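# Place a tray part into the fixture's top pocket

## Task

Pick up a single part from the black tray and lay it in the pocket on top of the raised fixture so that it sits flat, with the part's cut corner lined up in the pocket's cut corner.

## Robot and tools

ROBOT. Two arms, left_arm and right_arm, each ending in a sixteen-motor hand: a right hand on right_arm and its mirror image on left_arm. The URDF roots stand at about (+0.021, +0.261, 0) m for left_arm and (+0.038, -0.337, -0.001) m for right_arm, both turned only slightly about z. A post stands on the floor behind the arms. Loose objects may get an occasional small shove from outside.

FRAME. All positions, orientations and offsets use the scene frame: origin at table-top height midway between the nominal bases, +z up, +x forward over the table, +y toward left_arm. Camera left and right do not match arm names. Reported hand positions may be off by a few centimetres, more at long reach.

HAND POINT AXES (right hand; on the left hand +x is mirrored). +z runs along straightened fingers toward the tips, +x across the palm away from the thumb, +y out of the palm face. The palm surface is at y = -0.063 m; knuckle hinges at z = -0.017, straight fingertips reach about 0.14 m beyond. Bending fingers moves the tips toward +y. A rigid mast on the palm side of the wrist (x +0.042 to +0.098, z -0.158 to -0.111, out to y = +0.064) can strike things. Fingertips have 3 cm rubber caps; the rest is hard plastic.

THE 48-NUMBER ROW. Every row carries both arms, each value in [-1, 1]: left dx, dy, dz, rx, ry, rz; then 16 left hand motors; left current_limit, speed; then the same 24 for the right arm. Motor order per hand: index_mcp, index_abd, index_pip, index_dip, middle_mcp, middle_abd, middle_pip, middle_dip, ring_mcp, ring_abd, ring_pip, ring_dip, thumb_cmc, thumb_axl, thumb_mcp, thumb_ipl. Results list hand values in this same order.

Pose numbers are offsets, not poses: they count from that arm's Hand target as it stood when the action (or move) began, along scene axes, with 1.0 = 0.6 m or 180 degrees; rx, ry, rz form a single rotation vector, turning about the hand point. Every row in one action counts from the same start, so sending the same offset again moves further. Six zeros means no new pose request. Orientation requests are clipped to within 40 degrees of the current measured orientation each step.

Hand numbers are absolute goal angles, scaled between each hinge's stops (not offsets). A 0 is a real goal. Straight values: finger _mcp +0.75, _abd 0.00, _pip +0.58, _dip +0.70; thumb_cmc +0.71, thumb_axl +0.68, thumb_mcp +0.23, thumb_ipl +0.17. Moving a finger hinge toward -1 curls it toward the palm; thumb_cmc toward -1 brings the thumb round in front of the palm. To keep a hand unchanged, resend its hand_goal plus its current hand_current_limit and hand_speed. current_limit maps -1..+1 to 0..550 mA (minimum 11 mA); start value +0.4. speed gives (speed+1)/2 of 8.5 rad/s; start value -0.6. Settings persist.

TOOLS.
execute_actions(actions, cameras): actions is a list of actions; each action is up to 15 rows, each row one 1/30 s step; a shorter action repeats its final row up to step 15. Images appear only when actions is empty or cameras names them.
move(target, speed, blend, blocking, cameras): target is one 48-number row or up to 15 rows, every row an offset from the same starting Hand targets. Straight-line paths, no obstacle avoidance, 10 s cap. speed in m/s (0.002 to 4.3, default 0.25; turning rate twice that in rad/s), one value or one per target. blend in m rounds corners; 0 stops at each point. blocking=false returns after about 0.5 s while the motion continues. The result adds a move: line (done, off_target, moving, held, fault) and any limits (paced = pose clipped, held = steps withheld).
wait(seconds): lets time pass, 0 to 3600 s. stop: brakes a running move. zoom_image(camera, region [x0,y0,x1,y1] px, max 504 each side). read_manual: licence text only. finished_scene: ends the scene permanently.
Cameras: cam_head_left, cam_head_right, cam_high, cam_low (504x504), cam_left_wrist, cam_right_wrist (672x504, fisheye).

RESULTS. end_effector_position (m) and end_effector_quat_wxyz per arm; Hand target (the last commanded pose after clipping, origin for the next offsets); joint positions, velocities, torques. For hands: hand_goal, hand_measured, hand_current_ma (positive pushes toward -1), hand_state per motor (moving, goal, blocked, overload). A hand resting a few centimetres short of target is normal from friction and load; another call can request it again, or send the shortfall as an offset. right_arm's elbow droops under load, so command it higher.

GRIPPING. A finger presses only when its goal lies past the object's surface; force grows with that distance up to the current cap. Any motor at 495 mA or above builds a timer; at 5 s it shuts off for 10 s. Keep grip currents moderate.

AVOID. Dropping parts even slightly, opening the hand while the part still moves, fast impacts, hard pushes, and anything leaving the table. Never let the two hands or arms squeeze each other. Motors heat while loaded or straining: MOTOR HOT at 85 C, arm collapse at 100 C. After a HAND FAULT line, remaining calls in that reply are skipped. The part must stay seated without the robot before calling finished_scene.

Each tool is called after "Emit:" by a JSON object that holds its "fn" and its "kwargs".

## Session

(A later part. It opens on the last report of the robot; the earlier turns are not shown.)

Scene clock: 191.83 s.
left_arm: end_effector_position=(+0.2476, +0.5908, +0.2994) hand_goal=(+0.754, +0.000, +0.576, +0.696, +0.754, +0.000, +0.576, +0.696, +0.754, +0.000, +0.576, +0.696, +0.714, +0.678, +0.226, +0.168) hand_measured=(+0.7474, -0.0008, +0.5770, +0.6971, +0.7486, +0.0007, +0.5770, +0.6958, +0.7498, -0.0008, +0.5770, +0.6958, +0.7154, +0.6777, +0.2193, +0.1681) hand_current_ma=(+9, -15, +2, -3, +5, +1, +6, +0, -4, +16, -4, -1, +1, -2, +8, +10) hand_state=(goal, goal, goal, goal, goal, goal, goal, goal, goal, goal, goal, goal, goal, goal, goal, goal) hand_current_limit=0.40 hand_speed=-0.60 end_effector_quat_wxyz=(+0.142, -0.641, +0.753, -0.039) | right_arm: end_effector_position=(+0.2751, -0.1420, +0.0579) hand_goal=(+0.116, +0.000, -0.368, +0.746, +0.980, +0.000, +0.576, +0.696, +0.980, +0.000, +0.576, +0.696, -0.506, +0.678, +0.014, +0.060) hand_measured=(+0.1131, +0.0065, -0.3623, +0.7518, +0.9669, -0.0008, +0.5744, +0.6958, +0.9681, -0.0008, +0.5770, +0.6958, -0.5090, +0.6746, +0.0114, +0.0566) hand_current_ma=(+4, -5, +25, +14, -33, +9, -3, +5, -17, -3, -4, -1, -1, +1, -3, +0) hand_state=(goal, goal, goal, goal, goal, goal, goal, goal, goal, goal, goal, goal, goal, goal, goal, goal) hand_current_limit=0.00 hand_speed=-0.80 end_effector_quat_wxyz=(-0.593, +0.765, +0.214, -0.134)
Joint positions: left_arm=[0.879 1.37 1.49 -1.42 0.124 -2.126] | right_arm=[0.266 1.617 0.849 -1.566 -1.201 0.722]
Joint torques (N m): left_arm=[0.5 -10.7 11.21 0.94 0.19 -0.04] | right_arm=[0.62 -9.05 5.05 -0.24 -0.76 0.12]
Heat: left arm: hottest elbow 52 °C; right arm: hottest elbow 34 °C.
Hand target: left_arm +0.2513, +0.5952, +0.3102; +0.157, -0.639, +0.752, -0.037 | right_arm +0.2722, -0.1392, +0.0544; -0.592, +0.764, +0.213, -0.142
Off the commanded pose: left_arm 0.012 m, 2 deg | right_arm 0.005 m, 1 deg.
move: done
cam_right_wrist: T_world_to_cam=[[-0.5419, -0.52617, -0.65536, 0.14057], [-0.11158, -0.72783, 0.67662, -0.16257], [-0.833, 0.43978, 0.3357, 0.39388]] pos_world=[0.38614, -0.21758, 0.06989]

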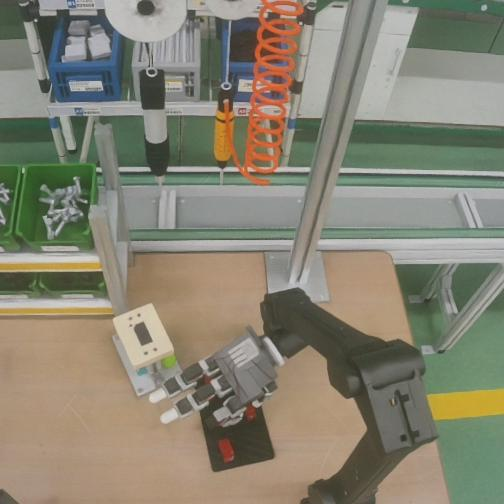

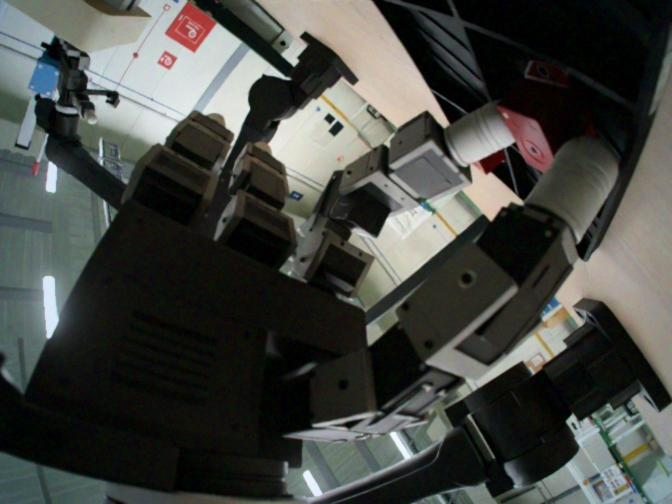

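Emit:
{"fn": "move", "kwargs": {"target": [0,0,0,0,0,0,0.754,0,0.576,0.696,0.754,0,0.576,0.696,0.754,0,0.576,0.696,0.714,0.678,0.226,0.168,0.4,-0.6,0,0,0,0,0,0,0.0,0,-0.368,0.745,0.98,0,0.576,0.696,0.98,0,0.576,0.696,-0.506,0.678,-0.07,0.0595,-0.2,-0.9], "speed": 0.04, "cameras": ["cam_head_right","cam_right_wrist"]}}

Emit:
{"fn": "zoom_image", "kwargs": {"camera": "cam_right_wrist", "region": [472, 40, 672, 240]}}

Emit:
{"fn": "zoom_image", "kwargs": {"camera": "cam_head_right", "region": [220, 380, 280, 440]}}

Scene clock: 195.03 s.
left_arm: end_effector_position=(+0.2476, +0.5908, +0.2994) hand_goal=(+0.754, +0.000, +0.576, +0.696, +0.754, +0.000, +0.576, +0.696, +0.754, +0.000, +0.576, +0.696, +0.714, +0.678, +0.226, +0.168) hand_measured=(+0.7474, +0.0007, +0.5757, +0.6971, +0.7486, +0.0007, +0.5770, +0.6958, +0.7498, -0.0008, +0.5757, +0.6958, +0.7142, +0.6777, +0.2193, +0.1681) hand_current_ma=(-9, +4, -5, -12, +19, -15, +18, +5, -6, +16, -22, +1, -3, +17, -16, +11) hand_state=(goal, goal, goal, goal, goal, goal, goal, goal, goal, goal, goal, goal, goal, goal, goal, goal) hand_current_limit=0.40 hand_speed=-0.60 end_effector_quat_wxyz=(+0.142, -0.641, +0.753, -0.039) | right_arm: end_effector_position=(+0.2751, -0.1415, +0.0581) hand_goal=(+0.000, +0.000, -0.368, +0.746, +0.980, +0.000, +0.576, +0.696, +0.980, +0.000, +0.576, +0.696, -0.506, +0.678, -0.070, +0.060) hand_measured=(+0.0769, +0.0051, -0.3507, +0.7518, +0.9657, -0.0008, +0.5770, +0.6958, +0.9681, -0.0008, +0.5770, +0.6958, -0.5090, +0.6746, -0.0064, +0.0738) hand_current_ma=(+164, -5, +29, +21, -16, -7, -4, +21, -15, -6, -23, +7, -23, +17, +170, +3) hand_state=(blocked, goal, goal, goal, goal, goal, goal, goal, goal, goal, goal, goal, goal, goal, blocked, goal) hand_current_limit=-0.20 hand_speed=-0.90 end_effector_quat_wxyz=(-0.593, +0.764, +0.213, -0.134)
Joint positions: left_arm=[0.879 1.37 1.49 -1.42 0.124 -2.126] | right_arm=[0.267 1.617 0.849 -1.566 -1.203 0.723]
Joint torques (N m): left_arm=[0.67 -10.05 11.21 1.09 0.19 -0.08] | right_arm=[0.62 -9.17 5.05 -0.28 -0.69 0.1]
Heat: left arm: hottest elbow 52 °C; right arm: hottest elbow 33 °C.
Hand target: left_arm +0.2513, +0.5952, +0.3102; +0.157, -0.639, +0.752, -0.037 | right_arm +0.2722, -0.1391, +0.0545; -0.592, +0.764, +0.213, -0.142
Off the commanded pose: left_arm 0.012 m, 2 deg | right_arm 0.005 m, 1 deg.
move: done
cam_right_wrist: T_world_to_cam=[[-0.54309, -0.5248, -0.65547, 0.14149], [-0.11174, -0.72851, 0.67586, -0.16232], [-0.83221, 0.44029, 0.33701, 0.39333]] pos_world=[0.38604, -0.21718, 0.0699]

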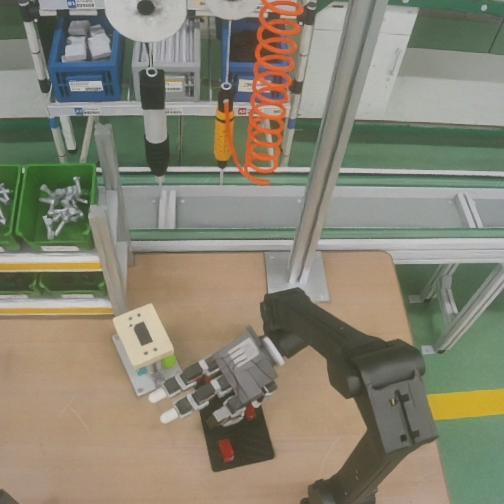

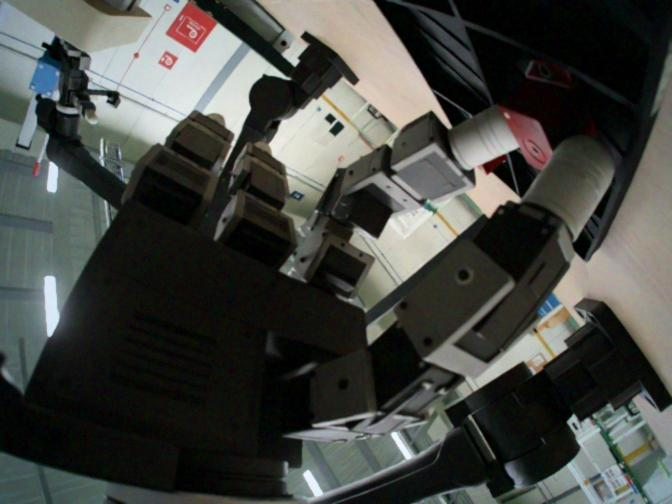

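Scaled by 2.520 from the camera's image (finer frame: 960x720).

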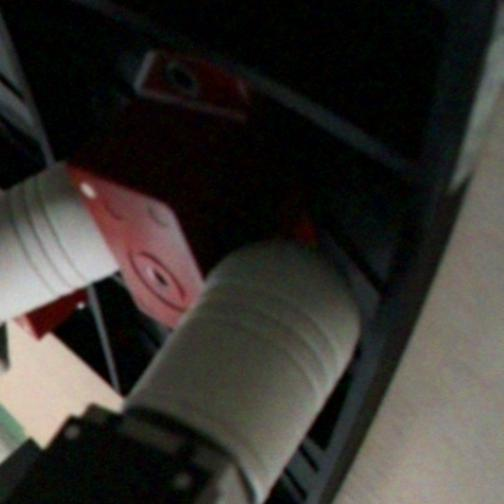

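Scaled by 8.400 from the camera's image (finer frame: 720x720).

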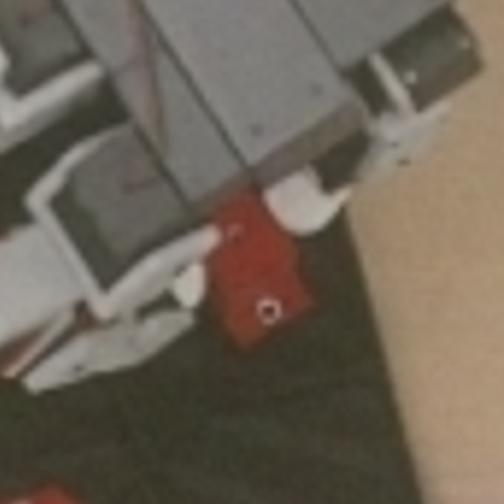

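Emit:
{"fn": "move", "kwargs": {"target": [[0,0,0,0,0,0,0.754,0,0.576,0.696,0.754,0,0.576,0.696,0.754,0,0.576,0.696,0.714,0.678,0.226,0.168,0.4,-0.6,0,0,0,0,0,0,0.0,0,-0.368,0.745,0.98,0,0.576,0.696,0.98,0,0.576,0.696,-0.506,0.678,-0.07,0.0595,0.1,-0.9],[0,0,0,0,0,0,0.754,0,0.576,0.696,0.754,0,0.576,0.696,0.754,0,0.576,0.696,0.714,0.678,0.226,0.168,0.4,-0.6,0,0,0.07,0,0,0,0.0,0,-0.368,0.745,0.98,0,0.576,0.696,0.98,0,0.576,0.696,-0.506,0.678,-0.07,0.0595,0.1,-0.9]], "speed": 0.04, "cameras": ["cam_head_left","cam_head_right","cam_right_wrist"]}}

Emit:
{"fn": "zoom_image", "kwargs": {"camera": "cam_right_wrist", "region": [472, 40, 672, 240]}}

Emit:
{"fn": "zoom_image", "kwargs": {"camera": "cam_head_right", "region": [220, 380, 280, 440]}}

Scene clock: 199.67 s.
left_arm: end_effector_position=(+0.2476, +0.5908, +0.2994) hand_goal=(+0.754, +0.000, +0.576, +0.696, +0.754, +0.000, +0.576, +0.696, +0.754, +0.000, +0.576, +0.696, +0.714, +0.678, +0.226, +0.168) hand_measured=(+0.7486, +0.0007, +0.5770, +0.6958, +0.7486, -0.0008, +0.5770, +0.6958, +0.7486, -0.0008, +0.5770, +0.6971, +0.7154, +0.6767, +0.2183, +0.1672) hand_current_ma=(+0, +0, +4, -4, -2, -10, +9, -9, -9, +6, -3, -5, -6, +8, +0, +2) hand_state=(goal, goal, goal, goal, goal, goal, goal, goal, goal, goal, goal, goal, goal, goal, goal, goal) hand_current_limit=0.40 hand_speed=-0.60 end_effector_quat_wxyz=(+0.142, -0.641, +0.753, -0.039) | right_arm: end_effector_position=(+0.2641, -0.1441, +0.0838) hand_goal=(+0.000, +0.000, -0.368, +0.746, +0.980, +0.000, +0.576, +0.696, +0.980, +0.000, +0.576, +0.696, -0.506, +0.678, -0.070, +0.060) hand_measured=(+0.0697, +0.0051, -0.3405, +0.7569, +0.9657, +0.0007, +0.5757, +0.6958, +0.9681, -0.0008, +0.5770, +0.6958, -0.5102, +0.6746, -0.0074, +0.0747) hand_current_ma=(+147, -2, +44, +17, -13, +5, -7, +0, -29, -13, +13, -16, -1, +7, +156, +4) hand_state=(blocked, goal, blocked, goal, goal, goal, goal, goal, goal, goal, goal, goal, goal, goal, blocked, goal) hand_current_limit=0.10 hand_speed=-0.90 end_effector_quat_wxyz=(-0.594, +0.764, +0.202, -0.149)
Joint positions: left_arm=[0.879 1.37 1.49 -1.42 0.124 -2.126] | right_arm=[0.267 1.564 0.857 -1.666 -1.203 0.723]
Joint torques (N m): left_arm=[0.5 -10.34 11.17 1.05 0.18 -0.05] | right_arm=[0.62 -11.34 8.1 -1.36 -0.68 0.11]
Heat: left arm: hottest elbow 52 °C; right arm: hottest elbow 33 °C.
Hand target: left_arm +0.2513, +0.5952, +0.3102; +0.157, -0.639, +0.752, -0.037 | right_arm +0.2722, -0.1392, +0.0965; -0.592, +0.764, +0.213, -0.142
Off the commanded pose: left_arm 0.012 m, 2 deg | right_arm 0.016 m, 2 deg.
move: off_target (right_arm)
cam_right_wrist: T_world_to_cam=[[-0.56744, -0.53057, -0.62969, 0.15433], [-0.08608, -0.72231, 0.68619, -0.18957], [-0.81891, 0.44357, 0.36419, 0.37137]] pos_world=[0.37537, -0.21977, 0.09201]

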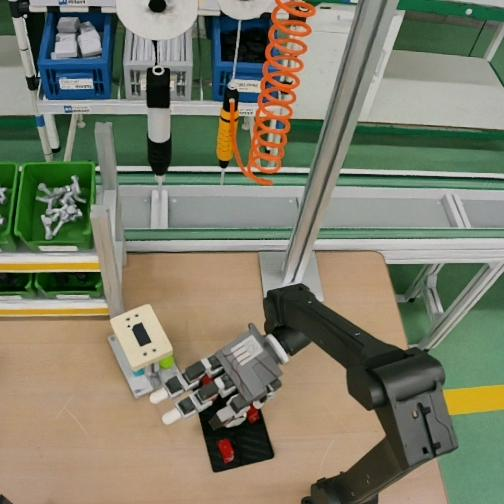

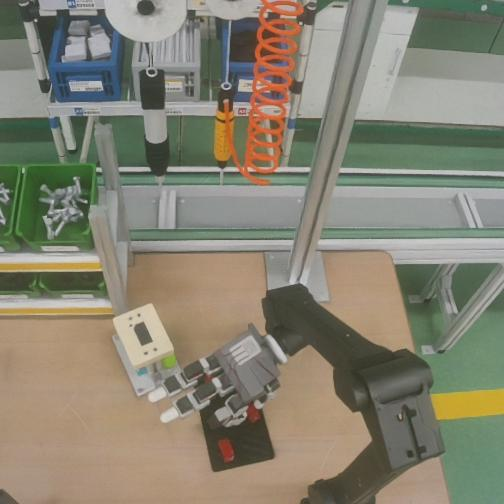

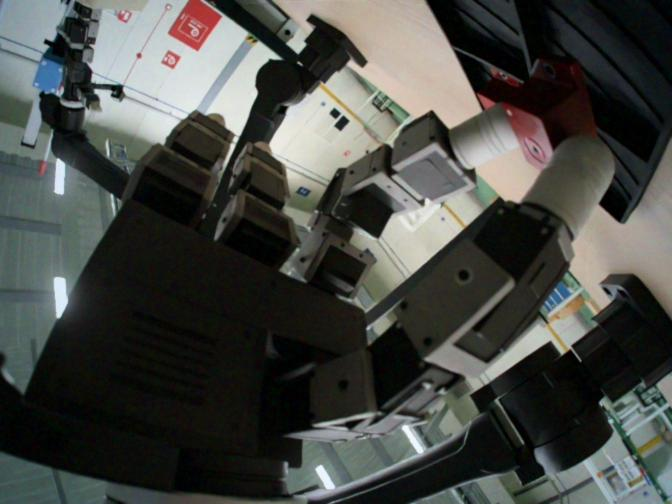

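Scaled by 2.520 from the camera's image (finer frame: 960x720).

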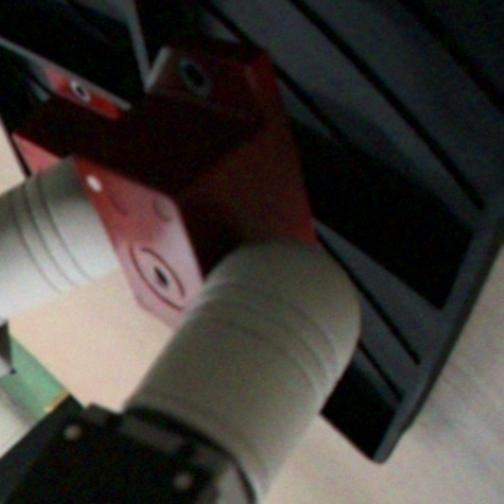

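Scaled by 8.400 from the camera's image (finer frame: 720x720).

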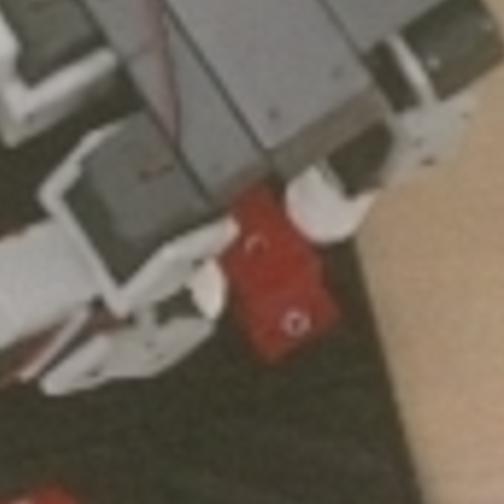

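Emit:
{"fn": "move", "kwargs": {"target": [[0,0,0,0,0,0,0.754,0,0.576,0.696,0.754,0,0.576,0.696,0.754,0,0.576,0.696,0.714,0.678,0.226,0.168,0.4,-0.6,0,0,0.2475,0,0,0,-0.04,0,-0.368,0.745,0.98,0,0.576,0.696,0.98,0,0.576,0.696,-0.506,0.678,-0.10,0.0595,0.1,-0.9],[0,0,0,0,0,0,0.754,0,0.576,0.696,0.754,0,0.576,0.696,0.754,0,0.576,0.696,0.714,0.678,0.226,0.168,0.4,-0.6,0.2297,0.3595,0.2475,0,0,-0.0167,-0.04,0,-0.368,0.745,0.98,0,-0.883,-0.174,0.98,0,-0.883,-0.174,-0.506,0.678,-0.10,0.0595,0.1,-0.6]], "speed": 0.1, "cameras": ["cam_head_left","cam_head_right","cam_high","cam_right_wrist"]}}

Emit:
{"fn": "zoom_image", "kwargs": {"camera": "cam_right_wrist", "region": [372, 0, 672, 240]}}

Emit:
{"fn": "zoom_image", "kwargs": {"camera": "cam_head_left", "region": [90, 280, 210, 400]}}

Scene clock: 216.27 s.
left_arm: end_effector_position=(+0.2476, +0.5908, +0.2994) hand_goal=(+0.754, +0.000, +0.576, +0.696, +0.754, +0.000, +0.576, +0.696, +0.754, +0.000, +0.576, +0.696, +0.714, +0.678, +0.226, +0.168) hand_measured=(+0.7474, -0.0008, +0.5757, +0.6971, +0.7498, +0.0007, +0.5770, +0.6958, +0.7486, -0.0008, +0.5770, +0.6958, +0.7142, +0.6777, +0.2183, +0.1672) hand_current_ma=(+12, -28, -6, -8, +26, -10, -6, +23, +11, +19, -34, -4, +4, +6, -18, +26) hand_state=(goal, goal, goal, goal, goal, goal, goal, goal, goal, goal, goal, goal, goal, goal, goal, goal) hand_current_limit=0.40 hand_speed=-0.60 end_effector_quat_wxyz=(+0.142, -0.641, +0.753, -0.039) | right_arm: end_effector_position=(+0.3497, +0.0604, +0.2367) hand_goal=(-0.040, +0.000, -0.368, +0.746, +0.980, +0.000, -0.882, -0.174, +0.980, +0.000, -0.882, -0.174, -0.506, +0.678, -0.100, +0.060) hand_measured=(+0.0625, +0.0051, -0.3289, +0.7633, +0.9657, +0.0007, -0.8820, -0.1719, +0.9681, -0.0008, -0.8807, -0.1731, -0.5115, +0.6746, -0.0133, +0.0805) hand_current_ma=(+235, +5, +86, +39, -13, -20, +3, -7, -21, -12, -26, +6, -20, +4, +230, +45) hand_state=(blocked, goal, blocked, goal, goal, goal, goal, goal, goal, goal, goal, goal, goal, goal, blocked, blocked) hand_current_limit=0.10 hand_speed=-0.60 end_effector_quat_wxyz=(-0.580, +0.774, +0.191, -0.168)
Joint positions: left_arm=[0.879 1.37 1.49 -1.42 0.124 -2.126] | right_arm=[0.646 1.595 1.407 -1.075 -1.283 1.93]
Joint torques (N m): left_arm=[0.21 -10.4 11.23 0.99 0.18 -0.05] | right_arm=[-3.49 -8.47 17.94 3.28 -0.97 0.15]
Heat: left arm: hottest elbow 52 °C; right arm: hottest elbow 36 °C.
Hand target: left_arm +0.2513, +0.5952, +0.3102; +0.157, -0.639, +0.752, -0.037 | right_arm +0.4100, +0.0766, +0.2451; -0.596, +0.770, +0.193, -0.126
Off the commanded pose: left_arm 0.012 m, 2 deg | right_arm 0.063 m, 5 deg.
move: off_target (right_arm); target 2's new numbers were sent with right_arm's hand 0.063 m and 5 deg from that target
cam_right_wrist: T_world_to_cam=[[-0.58391, -0.56053, -0.58724, 0.40523], [-0.05807, -0.69268, 0.71891, -0.15868], [-0.80974, 0.45387, 0.37191, 0.28947]] pos_world=[0.4618, -0.01415, 0.24438]

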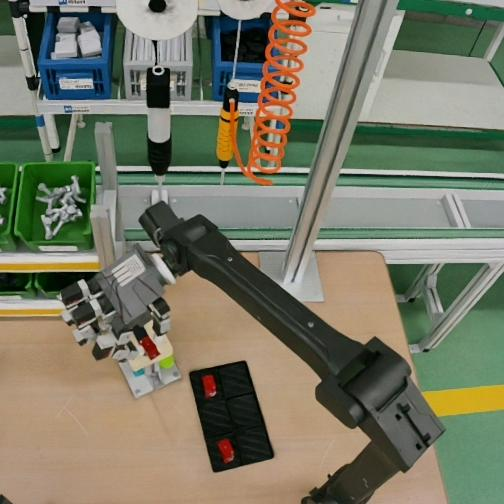

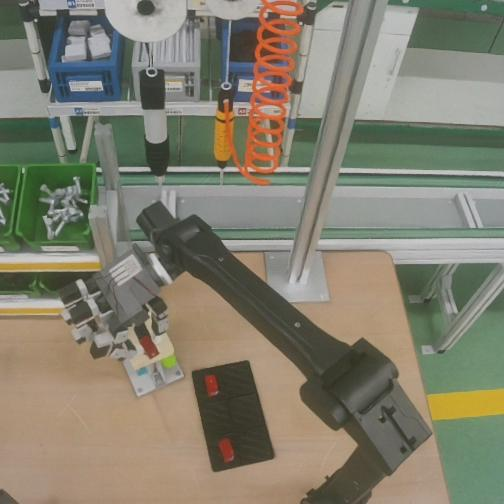

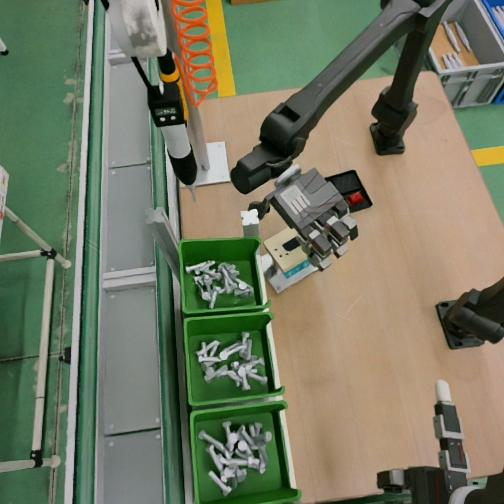

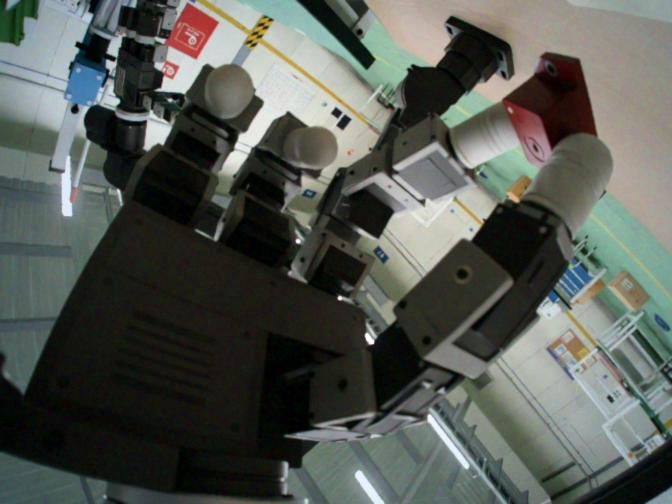

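Scaled by 1.680 from the camera's image (finer frame: 960x720).

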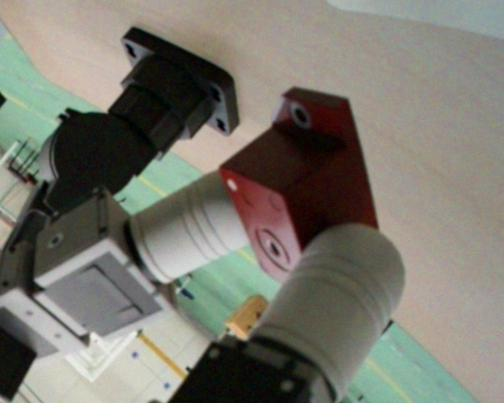

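Scaled by 4.200 from the camera's image (finer frame: 720x720).

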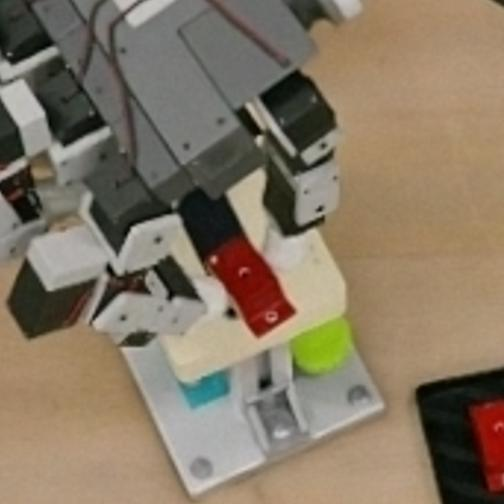

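Emit:
{"fn": "zoom_image", "kwargs": {"camera": "cam_head_left", "region": [110, 120, 230, 300]}}

Emit:
{"fn": "zoom_image", "kwargs": {"camera": "cam_high", "region": [150, 100, 370, 300]}}

Emit:
{"fn": "zoom_image", "kwargs": {"camera": "cam_head_right", "region": [110, 120, 230, 300]}}

Scaled by 2.800 from the camera's image (finer frame: 720x720).

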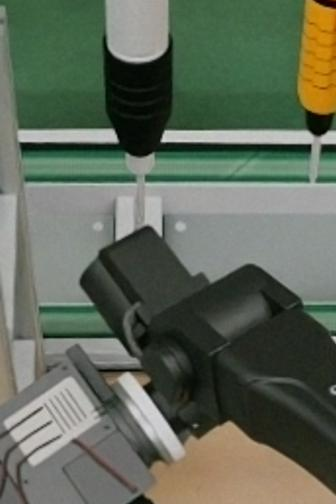

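Scaled by 2.291 from the camera's image (finer frame: 720x720).

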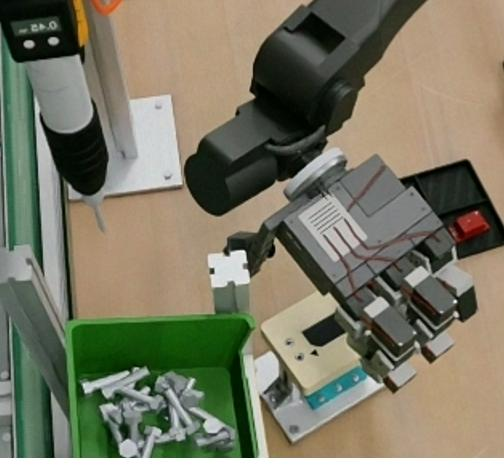

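Scaled by 2.800 from the camera's image (finer frame: 720x720).

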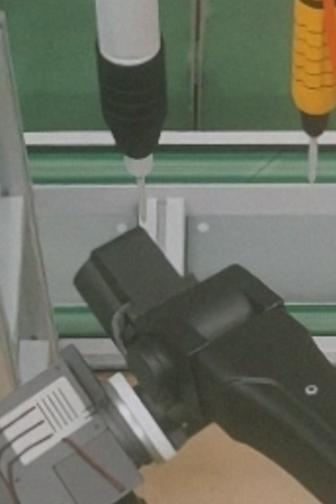

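Emit:
{"fn": "move", "kwargs": {"target": [0,0,0,0,0,0,0.754,0,0.576,0.696,0.754,0,0.576,0.696,0.754,0,0.576,0.696,0.714,0.678,0.226,0.168,0.4,-0.6,-0.11,-0.027,-0.01,0,0,0,-0.04,0,-0.368,0.745,0.98,0,-0.883,-0.174,0.98,0,-0.883,-0.174,-0.506,0.678,-0.10,0.0595,0.1,-0.6], "speed": 0.1, "cameras": ["all"]}}

Scene clock: 237.10 s.
left_arm: end_effector_position=(+0.2476, +0.5908, +0.2994) hand_goal=(+0.754, +0.000, +0.576, +0.696, +0.754, +0.000, +0.576, +0.696, +0.754, +0.000, +0.576, +0.696, +0.714, +0.678, +0.226, +0.168) hand_measured=(+0.7498, -0.0008, +0.5770, +0.6958, +0.7486, -0.0008, +0.5757, +0.6958, +0.7486, -0.0008, +0.5770, +0.6958, +0.7142, +0.6777, +0.2193, +0.1672) hand_current_ma=(-12, +8, -17, -10, -1, -4, +27, +2, -6, -11, -1, -4, +5, +17, -8, -15) hand_state=(goal, goal, goal, goal, goal, goal, goal, goal, goal, goal, goal, goal, goal, goal, goal, goal) hand_current_limit=0.40 hand_speed=-0.60 end_effector_quat_wxyz=(+0.142, -0.641, +0.753, -0.039) | right_arm: end_effector_position=(+0.3435, +0.0599, +0.2250) hand_goal=(-0.040, +0.000, -0.368, +0.746, +0.980, +0.000, -0.882, -0.174, +0.980, +0.000, -0.882, -0.174, -0.506, +0.678, -0.100, +0.060) hand_measured=(+0.0625, +0.0065, -0.3276, +0.7646, +0.9657, +0.0007, -0.8820, -0.1731, +0.9669, -0.0008, -0.8807, -0.1731, -0.5127, +0.6735, -0.0133, +0.0805) hand_current_ma=(+228, +2, +77, +29, -16, -3, -18, +19, -8, +3, -16, -13, -7, -7, +232, +43) hand_state=(blocked, goal, blocked, goal, goal, goal, goal, goal, goal, goal, goal, goal, goal, goal, blocked, blocked) hand_current_limit=0.10 hand_speed=-0.60 end_effector_quat_wxyz=(-0.590, +0.773, +0.187, -0.138)
Joint positions: left_arm=[0.879 1.37 1.49 -1.42 0.124 -2.126] | right_arm=[0.652 1.525 1.279 -0.819 -1.262 2.09]
Joint torques (N m): left_arm=[0.91 -10.34 11.1 1.13 0.19 -0.04] | right_arm=[-0.26 -15.91 9.59 1.72 -0.89 0.17]
Motor temperatures (°C): left_arm=[32 28 52 27 28 25] | right_arm=[26 32 45 26 33 25]
Heat: left arm: hottest elbow 52 °C; right arm: hottest elbow 45 °C.
Hand target: left_arm +0.2513, +0.5952, +0.3102; +0.157, -0.639, +0.752, -0.037 | right_arm +0.3440, +0.0603, +0.2391; -0.596, +0.770, +0.192, -0.126
Off the commanded pose: left_arm 0.012 m, 2 deg | right_arm 0.014 m, 2 deg.
move: off_target (right_arm)
cam_right_wrist: T_world_to_cam=[[-0.58549, -0.51829, -0.62336, 0.40071], [-0.11688, -0.70693, 0.69755, -0.12513], [-0.80221, 0.48127, 0.35332, 0.28895]] pos_world=[0.45179, -0.01984, 0.23498]

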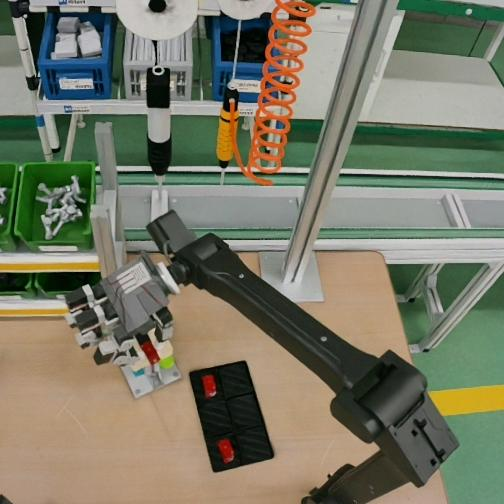

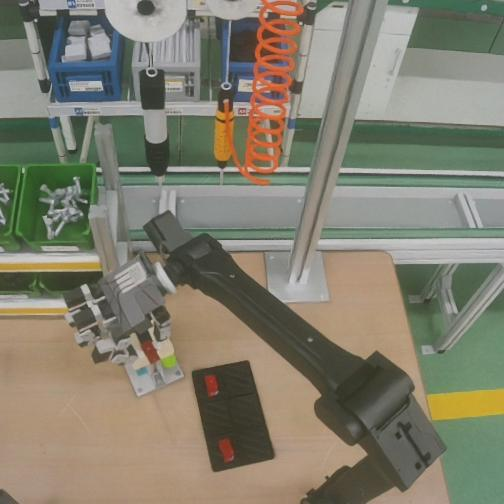

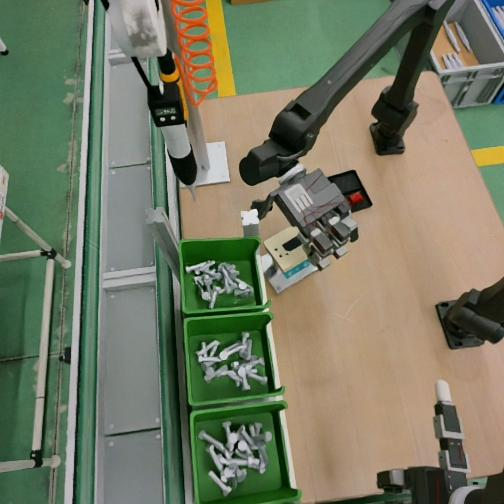

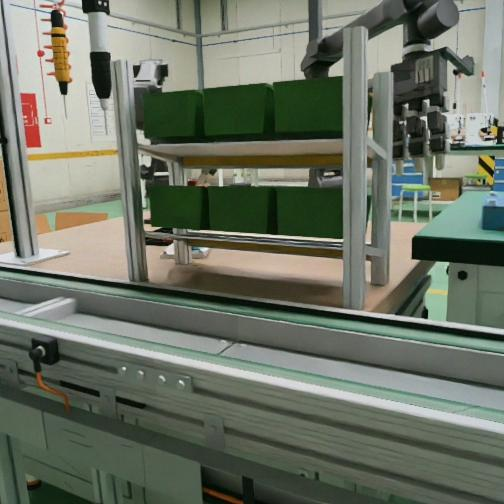

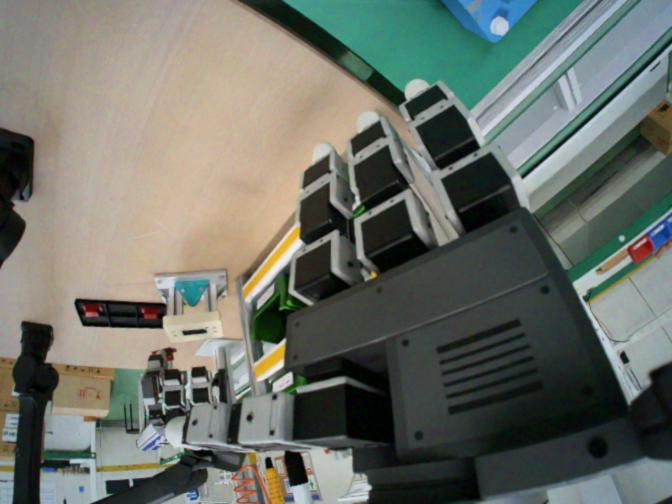

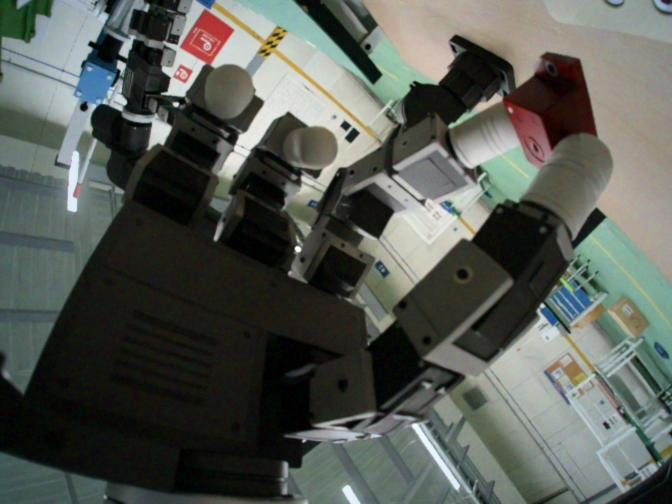

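Emit:
{"fn": "zoom_image", "kwargs": {"camera": "cam_high", "region": [200, 140, 380, 300]}}

Emit:
{"fn": "zoom_image", "kwargs": {"camera": "cam_head_left", "region": [50, 180, 250, 420]}}

Emit:
{"fn": "zoom_image", "kwargs": {"camera": "cam_low", "region": [90, 40, 300, 290]}}

Scaled by 2.800 from the camera's image (finer frame: 720x720).

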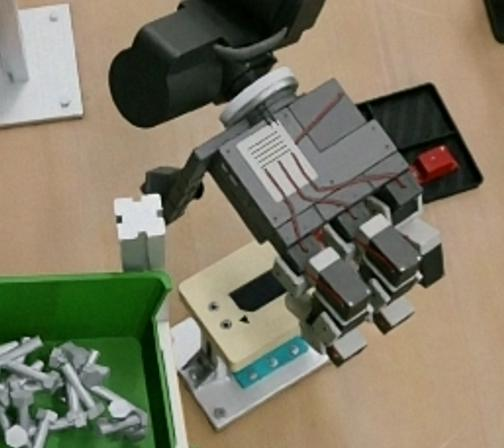

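Scaled by 2.100 from the camera's image (finer frame: 720x720).

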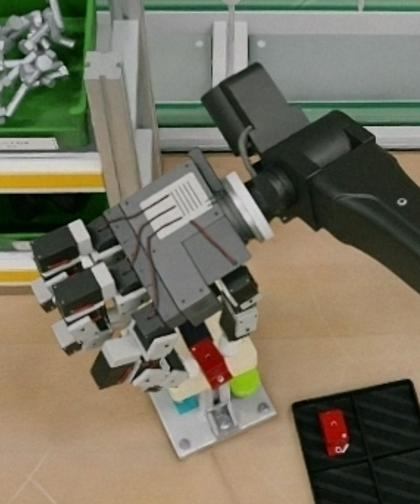

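Scaled by 2.016 from the camera's image (finer frame: 720x720).

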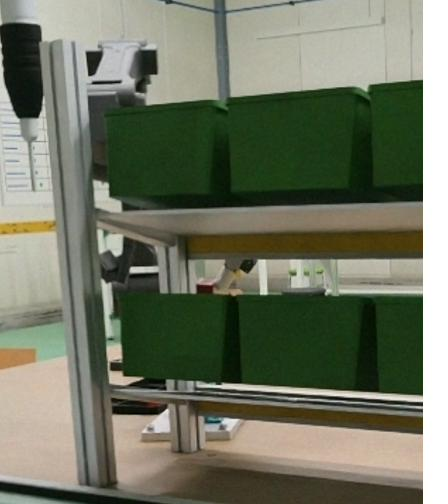

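Emit:
{"fn": "move", "kwargs": {"target": [[0,0,0,0,0,0,0.754,0,0.576,0.696,0.754,0,0.576,0.696,0.754,0,0.576,0.696,0.714,0.678,0.226,0.168,0.4,-0.6,0.0433,-0.2,-0.0317,0,0,0,-0.04,0,-0.368,0.745,0.98,0,-0.883,-0.174,0.98,0,-0.883,-0.174,-0.506,0.678,-0.10,0.0595,0.1,-0.6],[0,0,0,0,0,0,0.754,0,0.576,0.696,0.754,0,0.576,0.696,0.754,0,0.576,0.696,0.714,0.678,0.226,0.168,0.4,-0.6,0.1608,-0.2247,-0.065,0,0,0,-0.04,0,-0.368,0.745,0.98,0,-0.883,-0.174,0.98,0,-0.883,-0.174,-0.506,0.678,-0.10,0.0595,0.1,-0.6],[0,0,0,0,0,0,0.754,0,0.576,0.696,0.754,0,0.576,0.696,0.754,0,0.576,0.696,0.714,0.678,0.226,0.168,0.4,-0.6,0.1608,-0.2247,-0.2568,0,0,0,-0.04,0,-0.368,0.745,0.98,0,-0.883,-0.174,0.98,0,-0.883,-0.174,-0.506,0.678,-0.10,0.0595,0.1,-0.6]], "speed": 0.15, "blend": [0.03,0.02,0], "cameras": ["cam_head_left","cam_head_right","cam_high","cam_right_wrist"]}}

Scene clock: 300.03 s.
left_arm: end_effector_position=(+0.2476, +0.5908, +0.2994) hand_goal=(+0.754, +0.000, +0.576, +0.696, +0.754, +0.000, +0.576, +0.696, +0.754, +0.000, +0.576, +0.696, +0.714, +0.678, +0.226, +0.168) hand_measured=(+0.7474, +0.0007, +0.5770, +0.6958, +0.7486, -0.0008, +0.5770, +0.6971, +0.7486, +0.0007, +0.5782, +0.6958, +0.7142, +0.6777, +0.2183, +0.1681) hand_current_ma=(+17, +4, -7, +9, +20, -17, +10, -5, -10, +24, -14, +16, -6, -1, -4, -10) hand_state=(goal, goal, goal, goal, goal, goal, goal, goal, goal, goal, goal, goal, goal, goal, goal, goal) hand_current_limit=0.40 hand_speed=-0.60 end_effector_quat_wxyz=(+0.142, -0.641, +0.753, -0.039) | right_arm: end_effector_position=(+0.3893, -0.0704, +0.1187) hand_goal=(-0.040, +0.000, -0.368, +0.746, +0.980, +0.000, -0.882, -0.174, +0.980, +0.000, -0.882, -0.174, -0.506, +0.678, -0.100, +0.060) hand_measured=(+0.0552, +0.0051, -0.3225, +0.7684, +0.9609, +0.0007, -0.8807, -0.1719, +0.9633, -0.0008, -0.8794, -0.1744, -0.5127, +0.6735, -0.0143, +0.0852) hand_current_ma=(+220, +2, +82, +36, -25, -9, -15, +7, -34, -18, -7, +8, -11, -6, +215, +50) hand_state=(blocked, goal, blocked, blocked, goal, goal, goal, goal, goal, goal, goal, goal, goal, goal, blocked, blocked) hand_current_limit=0.10 hand_speed=-0.60 end_effector_quat_wxyz=(-0.591, +0.765, +0.228, -0.117)
Joint positions: left_arm=[0.879 1.37 1.49 -1.42 0.124 -2.126] | right_arm=[0.362 1.739 1.256 -1.587 -1.254 0.956]
Joint torques (N m): left_arm=[0.5 -10.46 11.22 1.07 0.18 -0.07] | right_arm=[-3.72 -1.9 15.21 0.14 -0.97 0.11]
Heat: left arm: hottest elbow 53 °C; right arm: hottest elbow 44 °C.
Hand target: left_arm +0.2513, +0.5952, +0.3102; +0.157, -0.639, +0.752, -0.037 | right_arm +0.4406, -0.0745, +0.0851; -0.596, +0.770, +0.193, -0.126
Off the commanded pose: left_arm 0.012 m, 2 deg | right_arm 0.061 m, 4 deg.
move: off_target (right_arm)
cam_right_wrist: T_world_to_cam=[[-0.51245, -0.52078, -0.68278, 0.27216], [-0.13985, -0.73388, 0.66473, -0.12675], [-0.84725, 0.43613, 0.30325, 0.44622]] pos_world=[0.4998, -0.14589, 0.13476]

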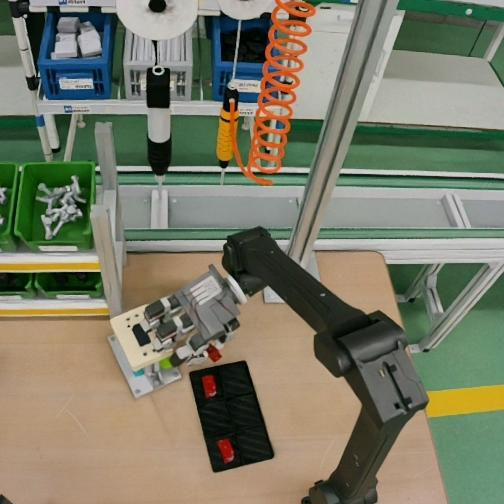

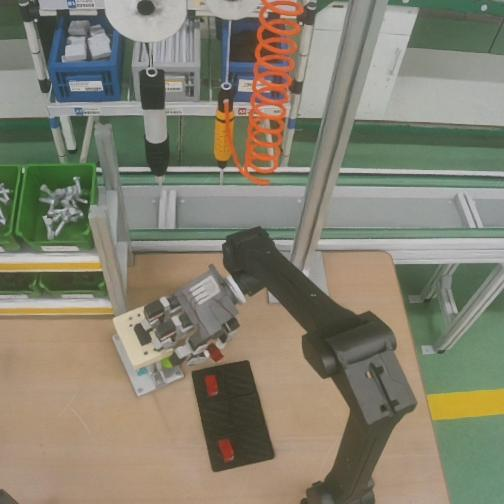

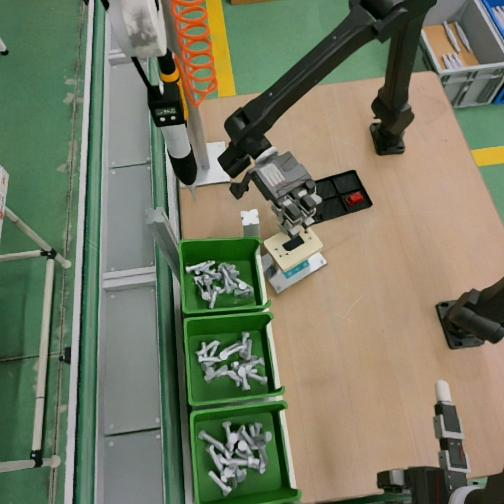

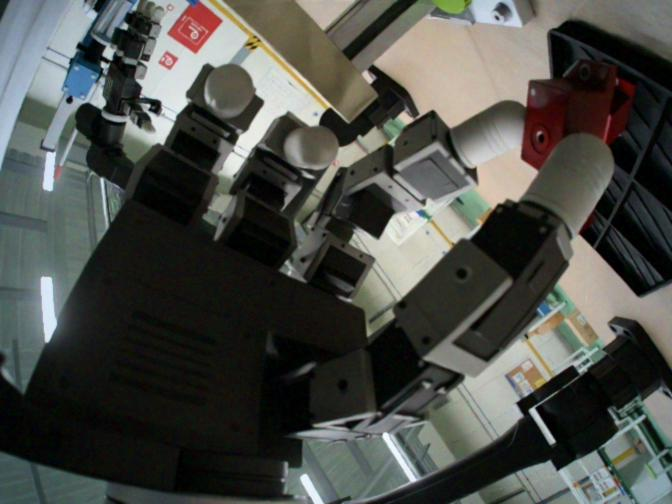

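Emit:
{"fn": "zoom_image", "kwargs": {"camera": "cam_high", "region": [210, 110, 380, 310]}}

Emit:
{"fn": "zoom_image", "kwargs": {"camera": "cam_head_left", "region": [90, 210, 290, 410]}}

Emit:
{"fn": "zoom_image", "kwargs": {"camera": "cam_right_wrist", "region": [200, 0, 672, 320]}}

Scaled by 2.520 from the camera's image (finer frame: 720x720).

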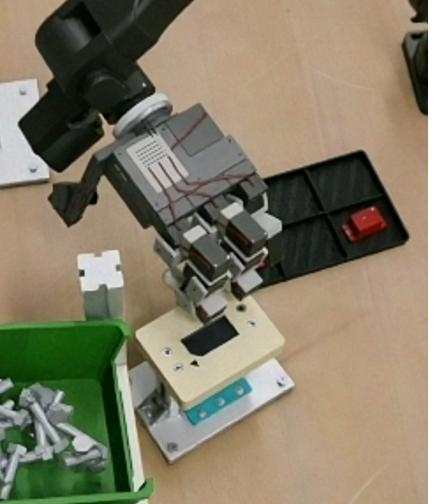

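Scaled by 2.520 from the camera's image (finer frame: 720x720).

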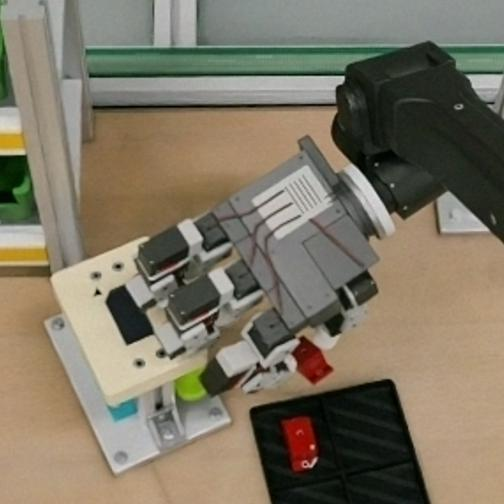

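Scaled by 1.068 from the camera's image (finer frame: 960x720).

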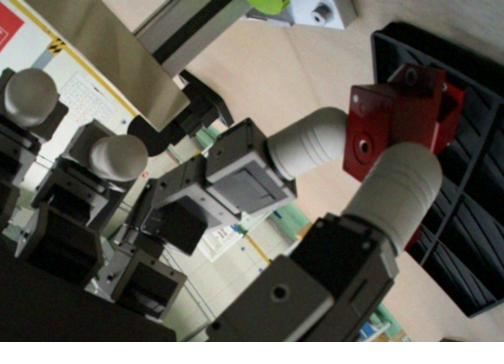

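Emit:
{"fn": "move", "kwargs": {"target": [[0,0,0,0,0,0,0.754,0,0.576,0.696,0.754,0,0.576,0.696,0.754,0,0.576,0.696,0.714,0.678,0.226,0.168,0.4,-0.6,-0.095,-0.018,0.092,0,0,0,-0.04,0,-0.368,0.745,0.98,0,-0.883,-0.174,0.98,0,-0.883,-0.174,-0.506,0.678,-0.10,0.0595,0.1,-0.6],[0,0,0,0,0,0,0.754,0,0.576,0.696,0.754,0,0.576,0.696,0.754,0,0.576,0.696,0.714,0.678,0.226,0.168,0.4,-0.6,-0.095,-0.04,0.19,0,0,0,-0.04,0,-0.368,0.745,0.98,0,-0.883,-0.174,0.98,0,-0.883,-0.174,-0.506,0.678,-0.10,0.0595,0.1,-0.6]], "speed": 0.1, "blend": [0.02,0], "cameras": ["cam_head_left","cam_high"]}}

Scene clock: 315.43 s.
left_arm: end_effector_position=(+0.2476, +0.5908, +0.2994) hand_goal=(+0.754, +0.000, +0.576, +0.696, +0.754, +0.000, +0.576, +0.696, +0.754, +0.000, +0.576, +0.696, +0.714, +0.678, +0.226, +0.168) hand_measured=(+0.7486, +0.0007, +0.5770, +0.6958, +0.7486, +0.0007, +0.5770, +0.6958, +0.7498, +0.0007, +0.5770, +0.6958, +0.7142, +0.6777, +0.2193, +0.1681) hand_current_ma=(+0, +4, +7, -22, +21, -3, -14, +7, -10, -1, -21, -4, +0, +15, -1, +7) hand_state=(goal, goal, goal, goal, goal, goal, goal, goal, goal, goal, goal, goal, goal, goal, goal, goal) hand_current_limit=0.40 hand_speed=-0.60 end_effector_quat_wxyz=(+0.142, -0.641, +0.753, -0.039) | right_arm: end_effector_position=(+0.3720, -0.0962, +0.1788) hand_goal=(-0.040, +0.000, -0.368, +0.746, +0.980, +0.000, -0.882, -0.174, +0.980, +0.000, -0.882, -0.174, -0.506, +0.678, -0.100, +0.060) hand_measured=(+0.0552, +0.0051, -0.3212, +0.7684, +0.9597, +0.0007, -0.8807, -0.1719, +0.9633, -0.0008, -0.8807, -0.1731, -0.5140, +0.6735, -0.0153, +0.0862) hand_current_ma=(+219, -20, +87, +26, -32, -11, -20, +6, -21, +2, -13, +8, -4, +18, +223, +34) hand_state=(blocked, goal, blocked, blocked, goal, goal, goal, goal, goal, goal, goal, goal, goal, goal, blocked, blocked) hand_current_limit=0.10 hand_speed=-0.60 end_effector_quat_wxyz=(-0.585, +0.781, +0.177, -0.123)
Joint positions: left_arm=[0.879 1.37 1.49 -1.42 0.124 -2.126] | right_arm=[0.318 1.606 1.26 -1.68 -1.249 1.079]
Joint torques (N m): left_arm=[0.85 -10.58 11.18 1.11 0.18 -0.04] | right_arm=[-1.08 -14.8 10.97 -0.66 -0.85 0.19]
Heat: left arm: hottest elbow 54 °C; right arm: hottest elbow 48 °C.
Hand target: left_arm +0.2513, +0.5952, +0.3102; +0.157, -0.639, +0.752, -0.037 | right_arm +0.3835, -0.0985, +0.1989; -0.596, +0.770, +0.193, -0.126
Off the commanded pose: left_arm 0.012 m, 2 deg | right_arm 0.023 m, 3 deg.
joint sent to its limit (right arm) — joint 4 (wrist pitch), lower limit. The joint targets are off in orientation, not in position.
move: off_target (right_arm)

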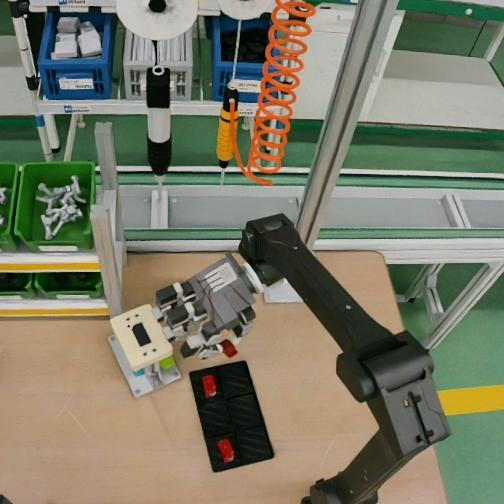

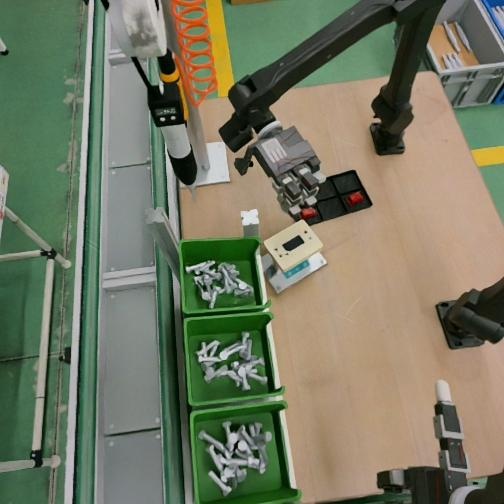

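Emit:
{"fn": "move", "kwargs": {"target": [0,0,0,0,0,0,0.754,0,0.576,0.696,0.754,0,0.576,0.696,0.754,0,0.576,0.696,0.714,0.678,0.226,0.168,0.4,-0.6,0.1008,0.0067,-0.065,0,0,0,-0.04,0,-0.368,0.745,0.98,0,-0.883,-0.174,0.98,0,-0.883,-0.174,-0.506,0.678,-0.10,0.0595,0.1,-0.6], "speed": 0.1, "cameras": ["cam_head_left","cam_high"]}}

Scene clock: 319.20 s.
left_arm: end_effector_position=(+0.2476, +0.5908, +0.2994) hand_goal=(+0.754, +0.000, +0.576, +0.696, +0.754, +0.000, +0.576, +0.696, +0.754, +0.000, +0.576, +0.696, +0.714, +0.678, +0.226, +0.168) hand_measured=(+0.7474, -0.0008, +0.5770, +0.6958, +0.7486, -0.0008, +0.5770, +0.6958, +0.7486, +0.0007, +0.5770, +0.6958, +0.7142, +0.6767, +0.2193, +0.1672) hand_current_ma=(-4, +15, -6, -18, +9, -11, +2, +3, -10, +2, -3, +2, +17, +15, +1, +5) hand_state=(goal, goal, goal, goal, goal, goal, goal, goal, goal, goal, goal, goal, goal, goal, goal, goal) hand_current_limit=0.40 hand_speed=-0.60 end_effector_quat_wxyz=(+0.142, -0.641, +0.753, -0.039) | right_arm: end_effector_position=(+0.3933, -0.0963, +0.1675) hand_goal=(-0.040, +0.000, -0.368, +0.746, +0.980, +0.000, -0.882, -0.174, +0.980, +0.000, -0.882, -0.174, -0.506, +0.678, -0.100, +0.060) hand_measured=(+0.0552, +0.0051, -0.3212, +0.7684, +0.9609, -0.0066, -0.8807, -0.1731, +0.9633, -0.0023, -0.8794, -0.1731, -0.5153, +0.6735, -0.0143, +0.0852) hand_current_ma=(+215, -4, +98, +35, -18, -17, -11, +16, -25, +0, -4, +7, -1, +7, +240, +56) hand_state=(blocked, goal, blocked, blocked, goal, goal, goal, goal, goal, goal, goal, goal, goal, goal, blocked, blocked) hand_current_limit=0.10 hand_speed=-0.60 end_effector_quat_wxyz=(-0.583, +0.782, +0.188, -0.115)
Joint positions: left_arm=[0.879 1.37 1.49 -1.42 0.124 -2.126] | right_arm=[0.306 1.663 1.303 -1.685 -1.236 1.033]
Joint torques (N m): left_arm=[0.73 -10.11 11.25 1.09 0.18 -0.02] | right_arm=[-2.37 -4.6 17.18 -0.44 -0.86 -0.05]
Heat: left arm: hottest elbow 54 °C; right arm: hottest elbow 47 °C.
Hand target: left_arm +0.2513, +0.5952, +0.3102; +0.157, -0.639, +0.752, -0.037 | right_arm +0.4440, -0.0944, +0.1600; -0.596, +0.770, +0.193, -0.126
Off the commanded pose: left_arm 0.012 m, 2 deg | right_arm 0.051 m, 2 deg.
joint sent to its limit (right arm) — joint 4 (wrist pitch), lower limit. The joint targets are off in position and orientation.
move: off_target (right_arm)

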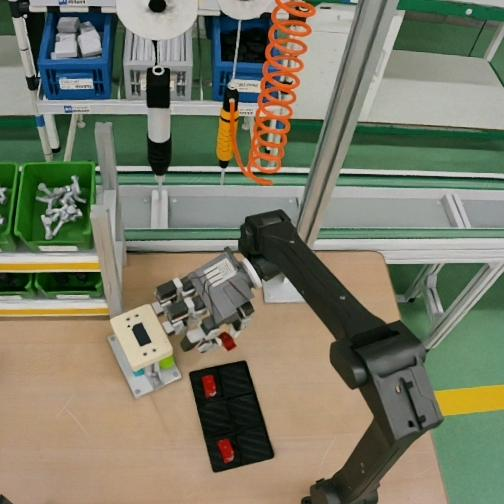

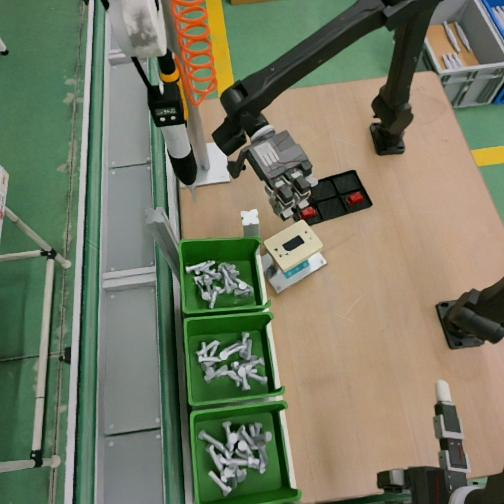

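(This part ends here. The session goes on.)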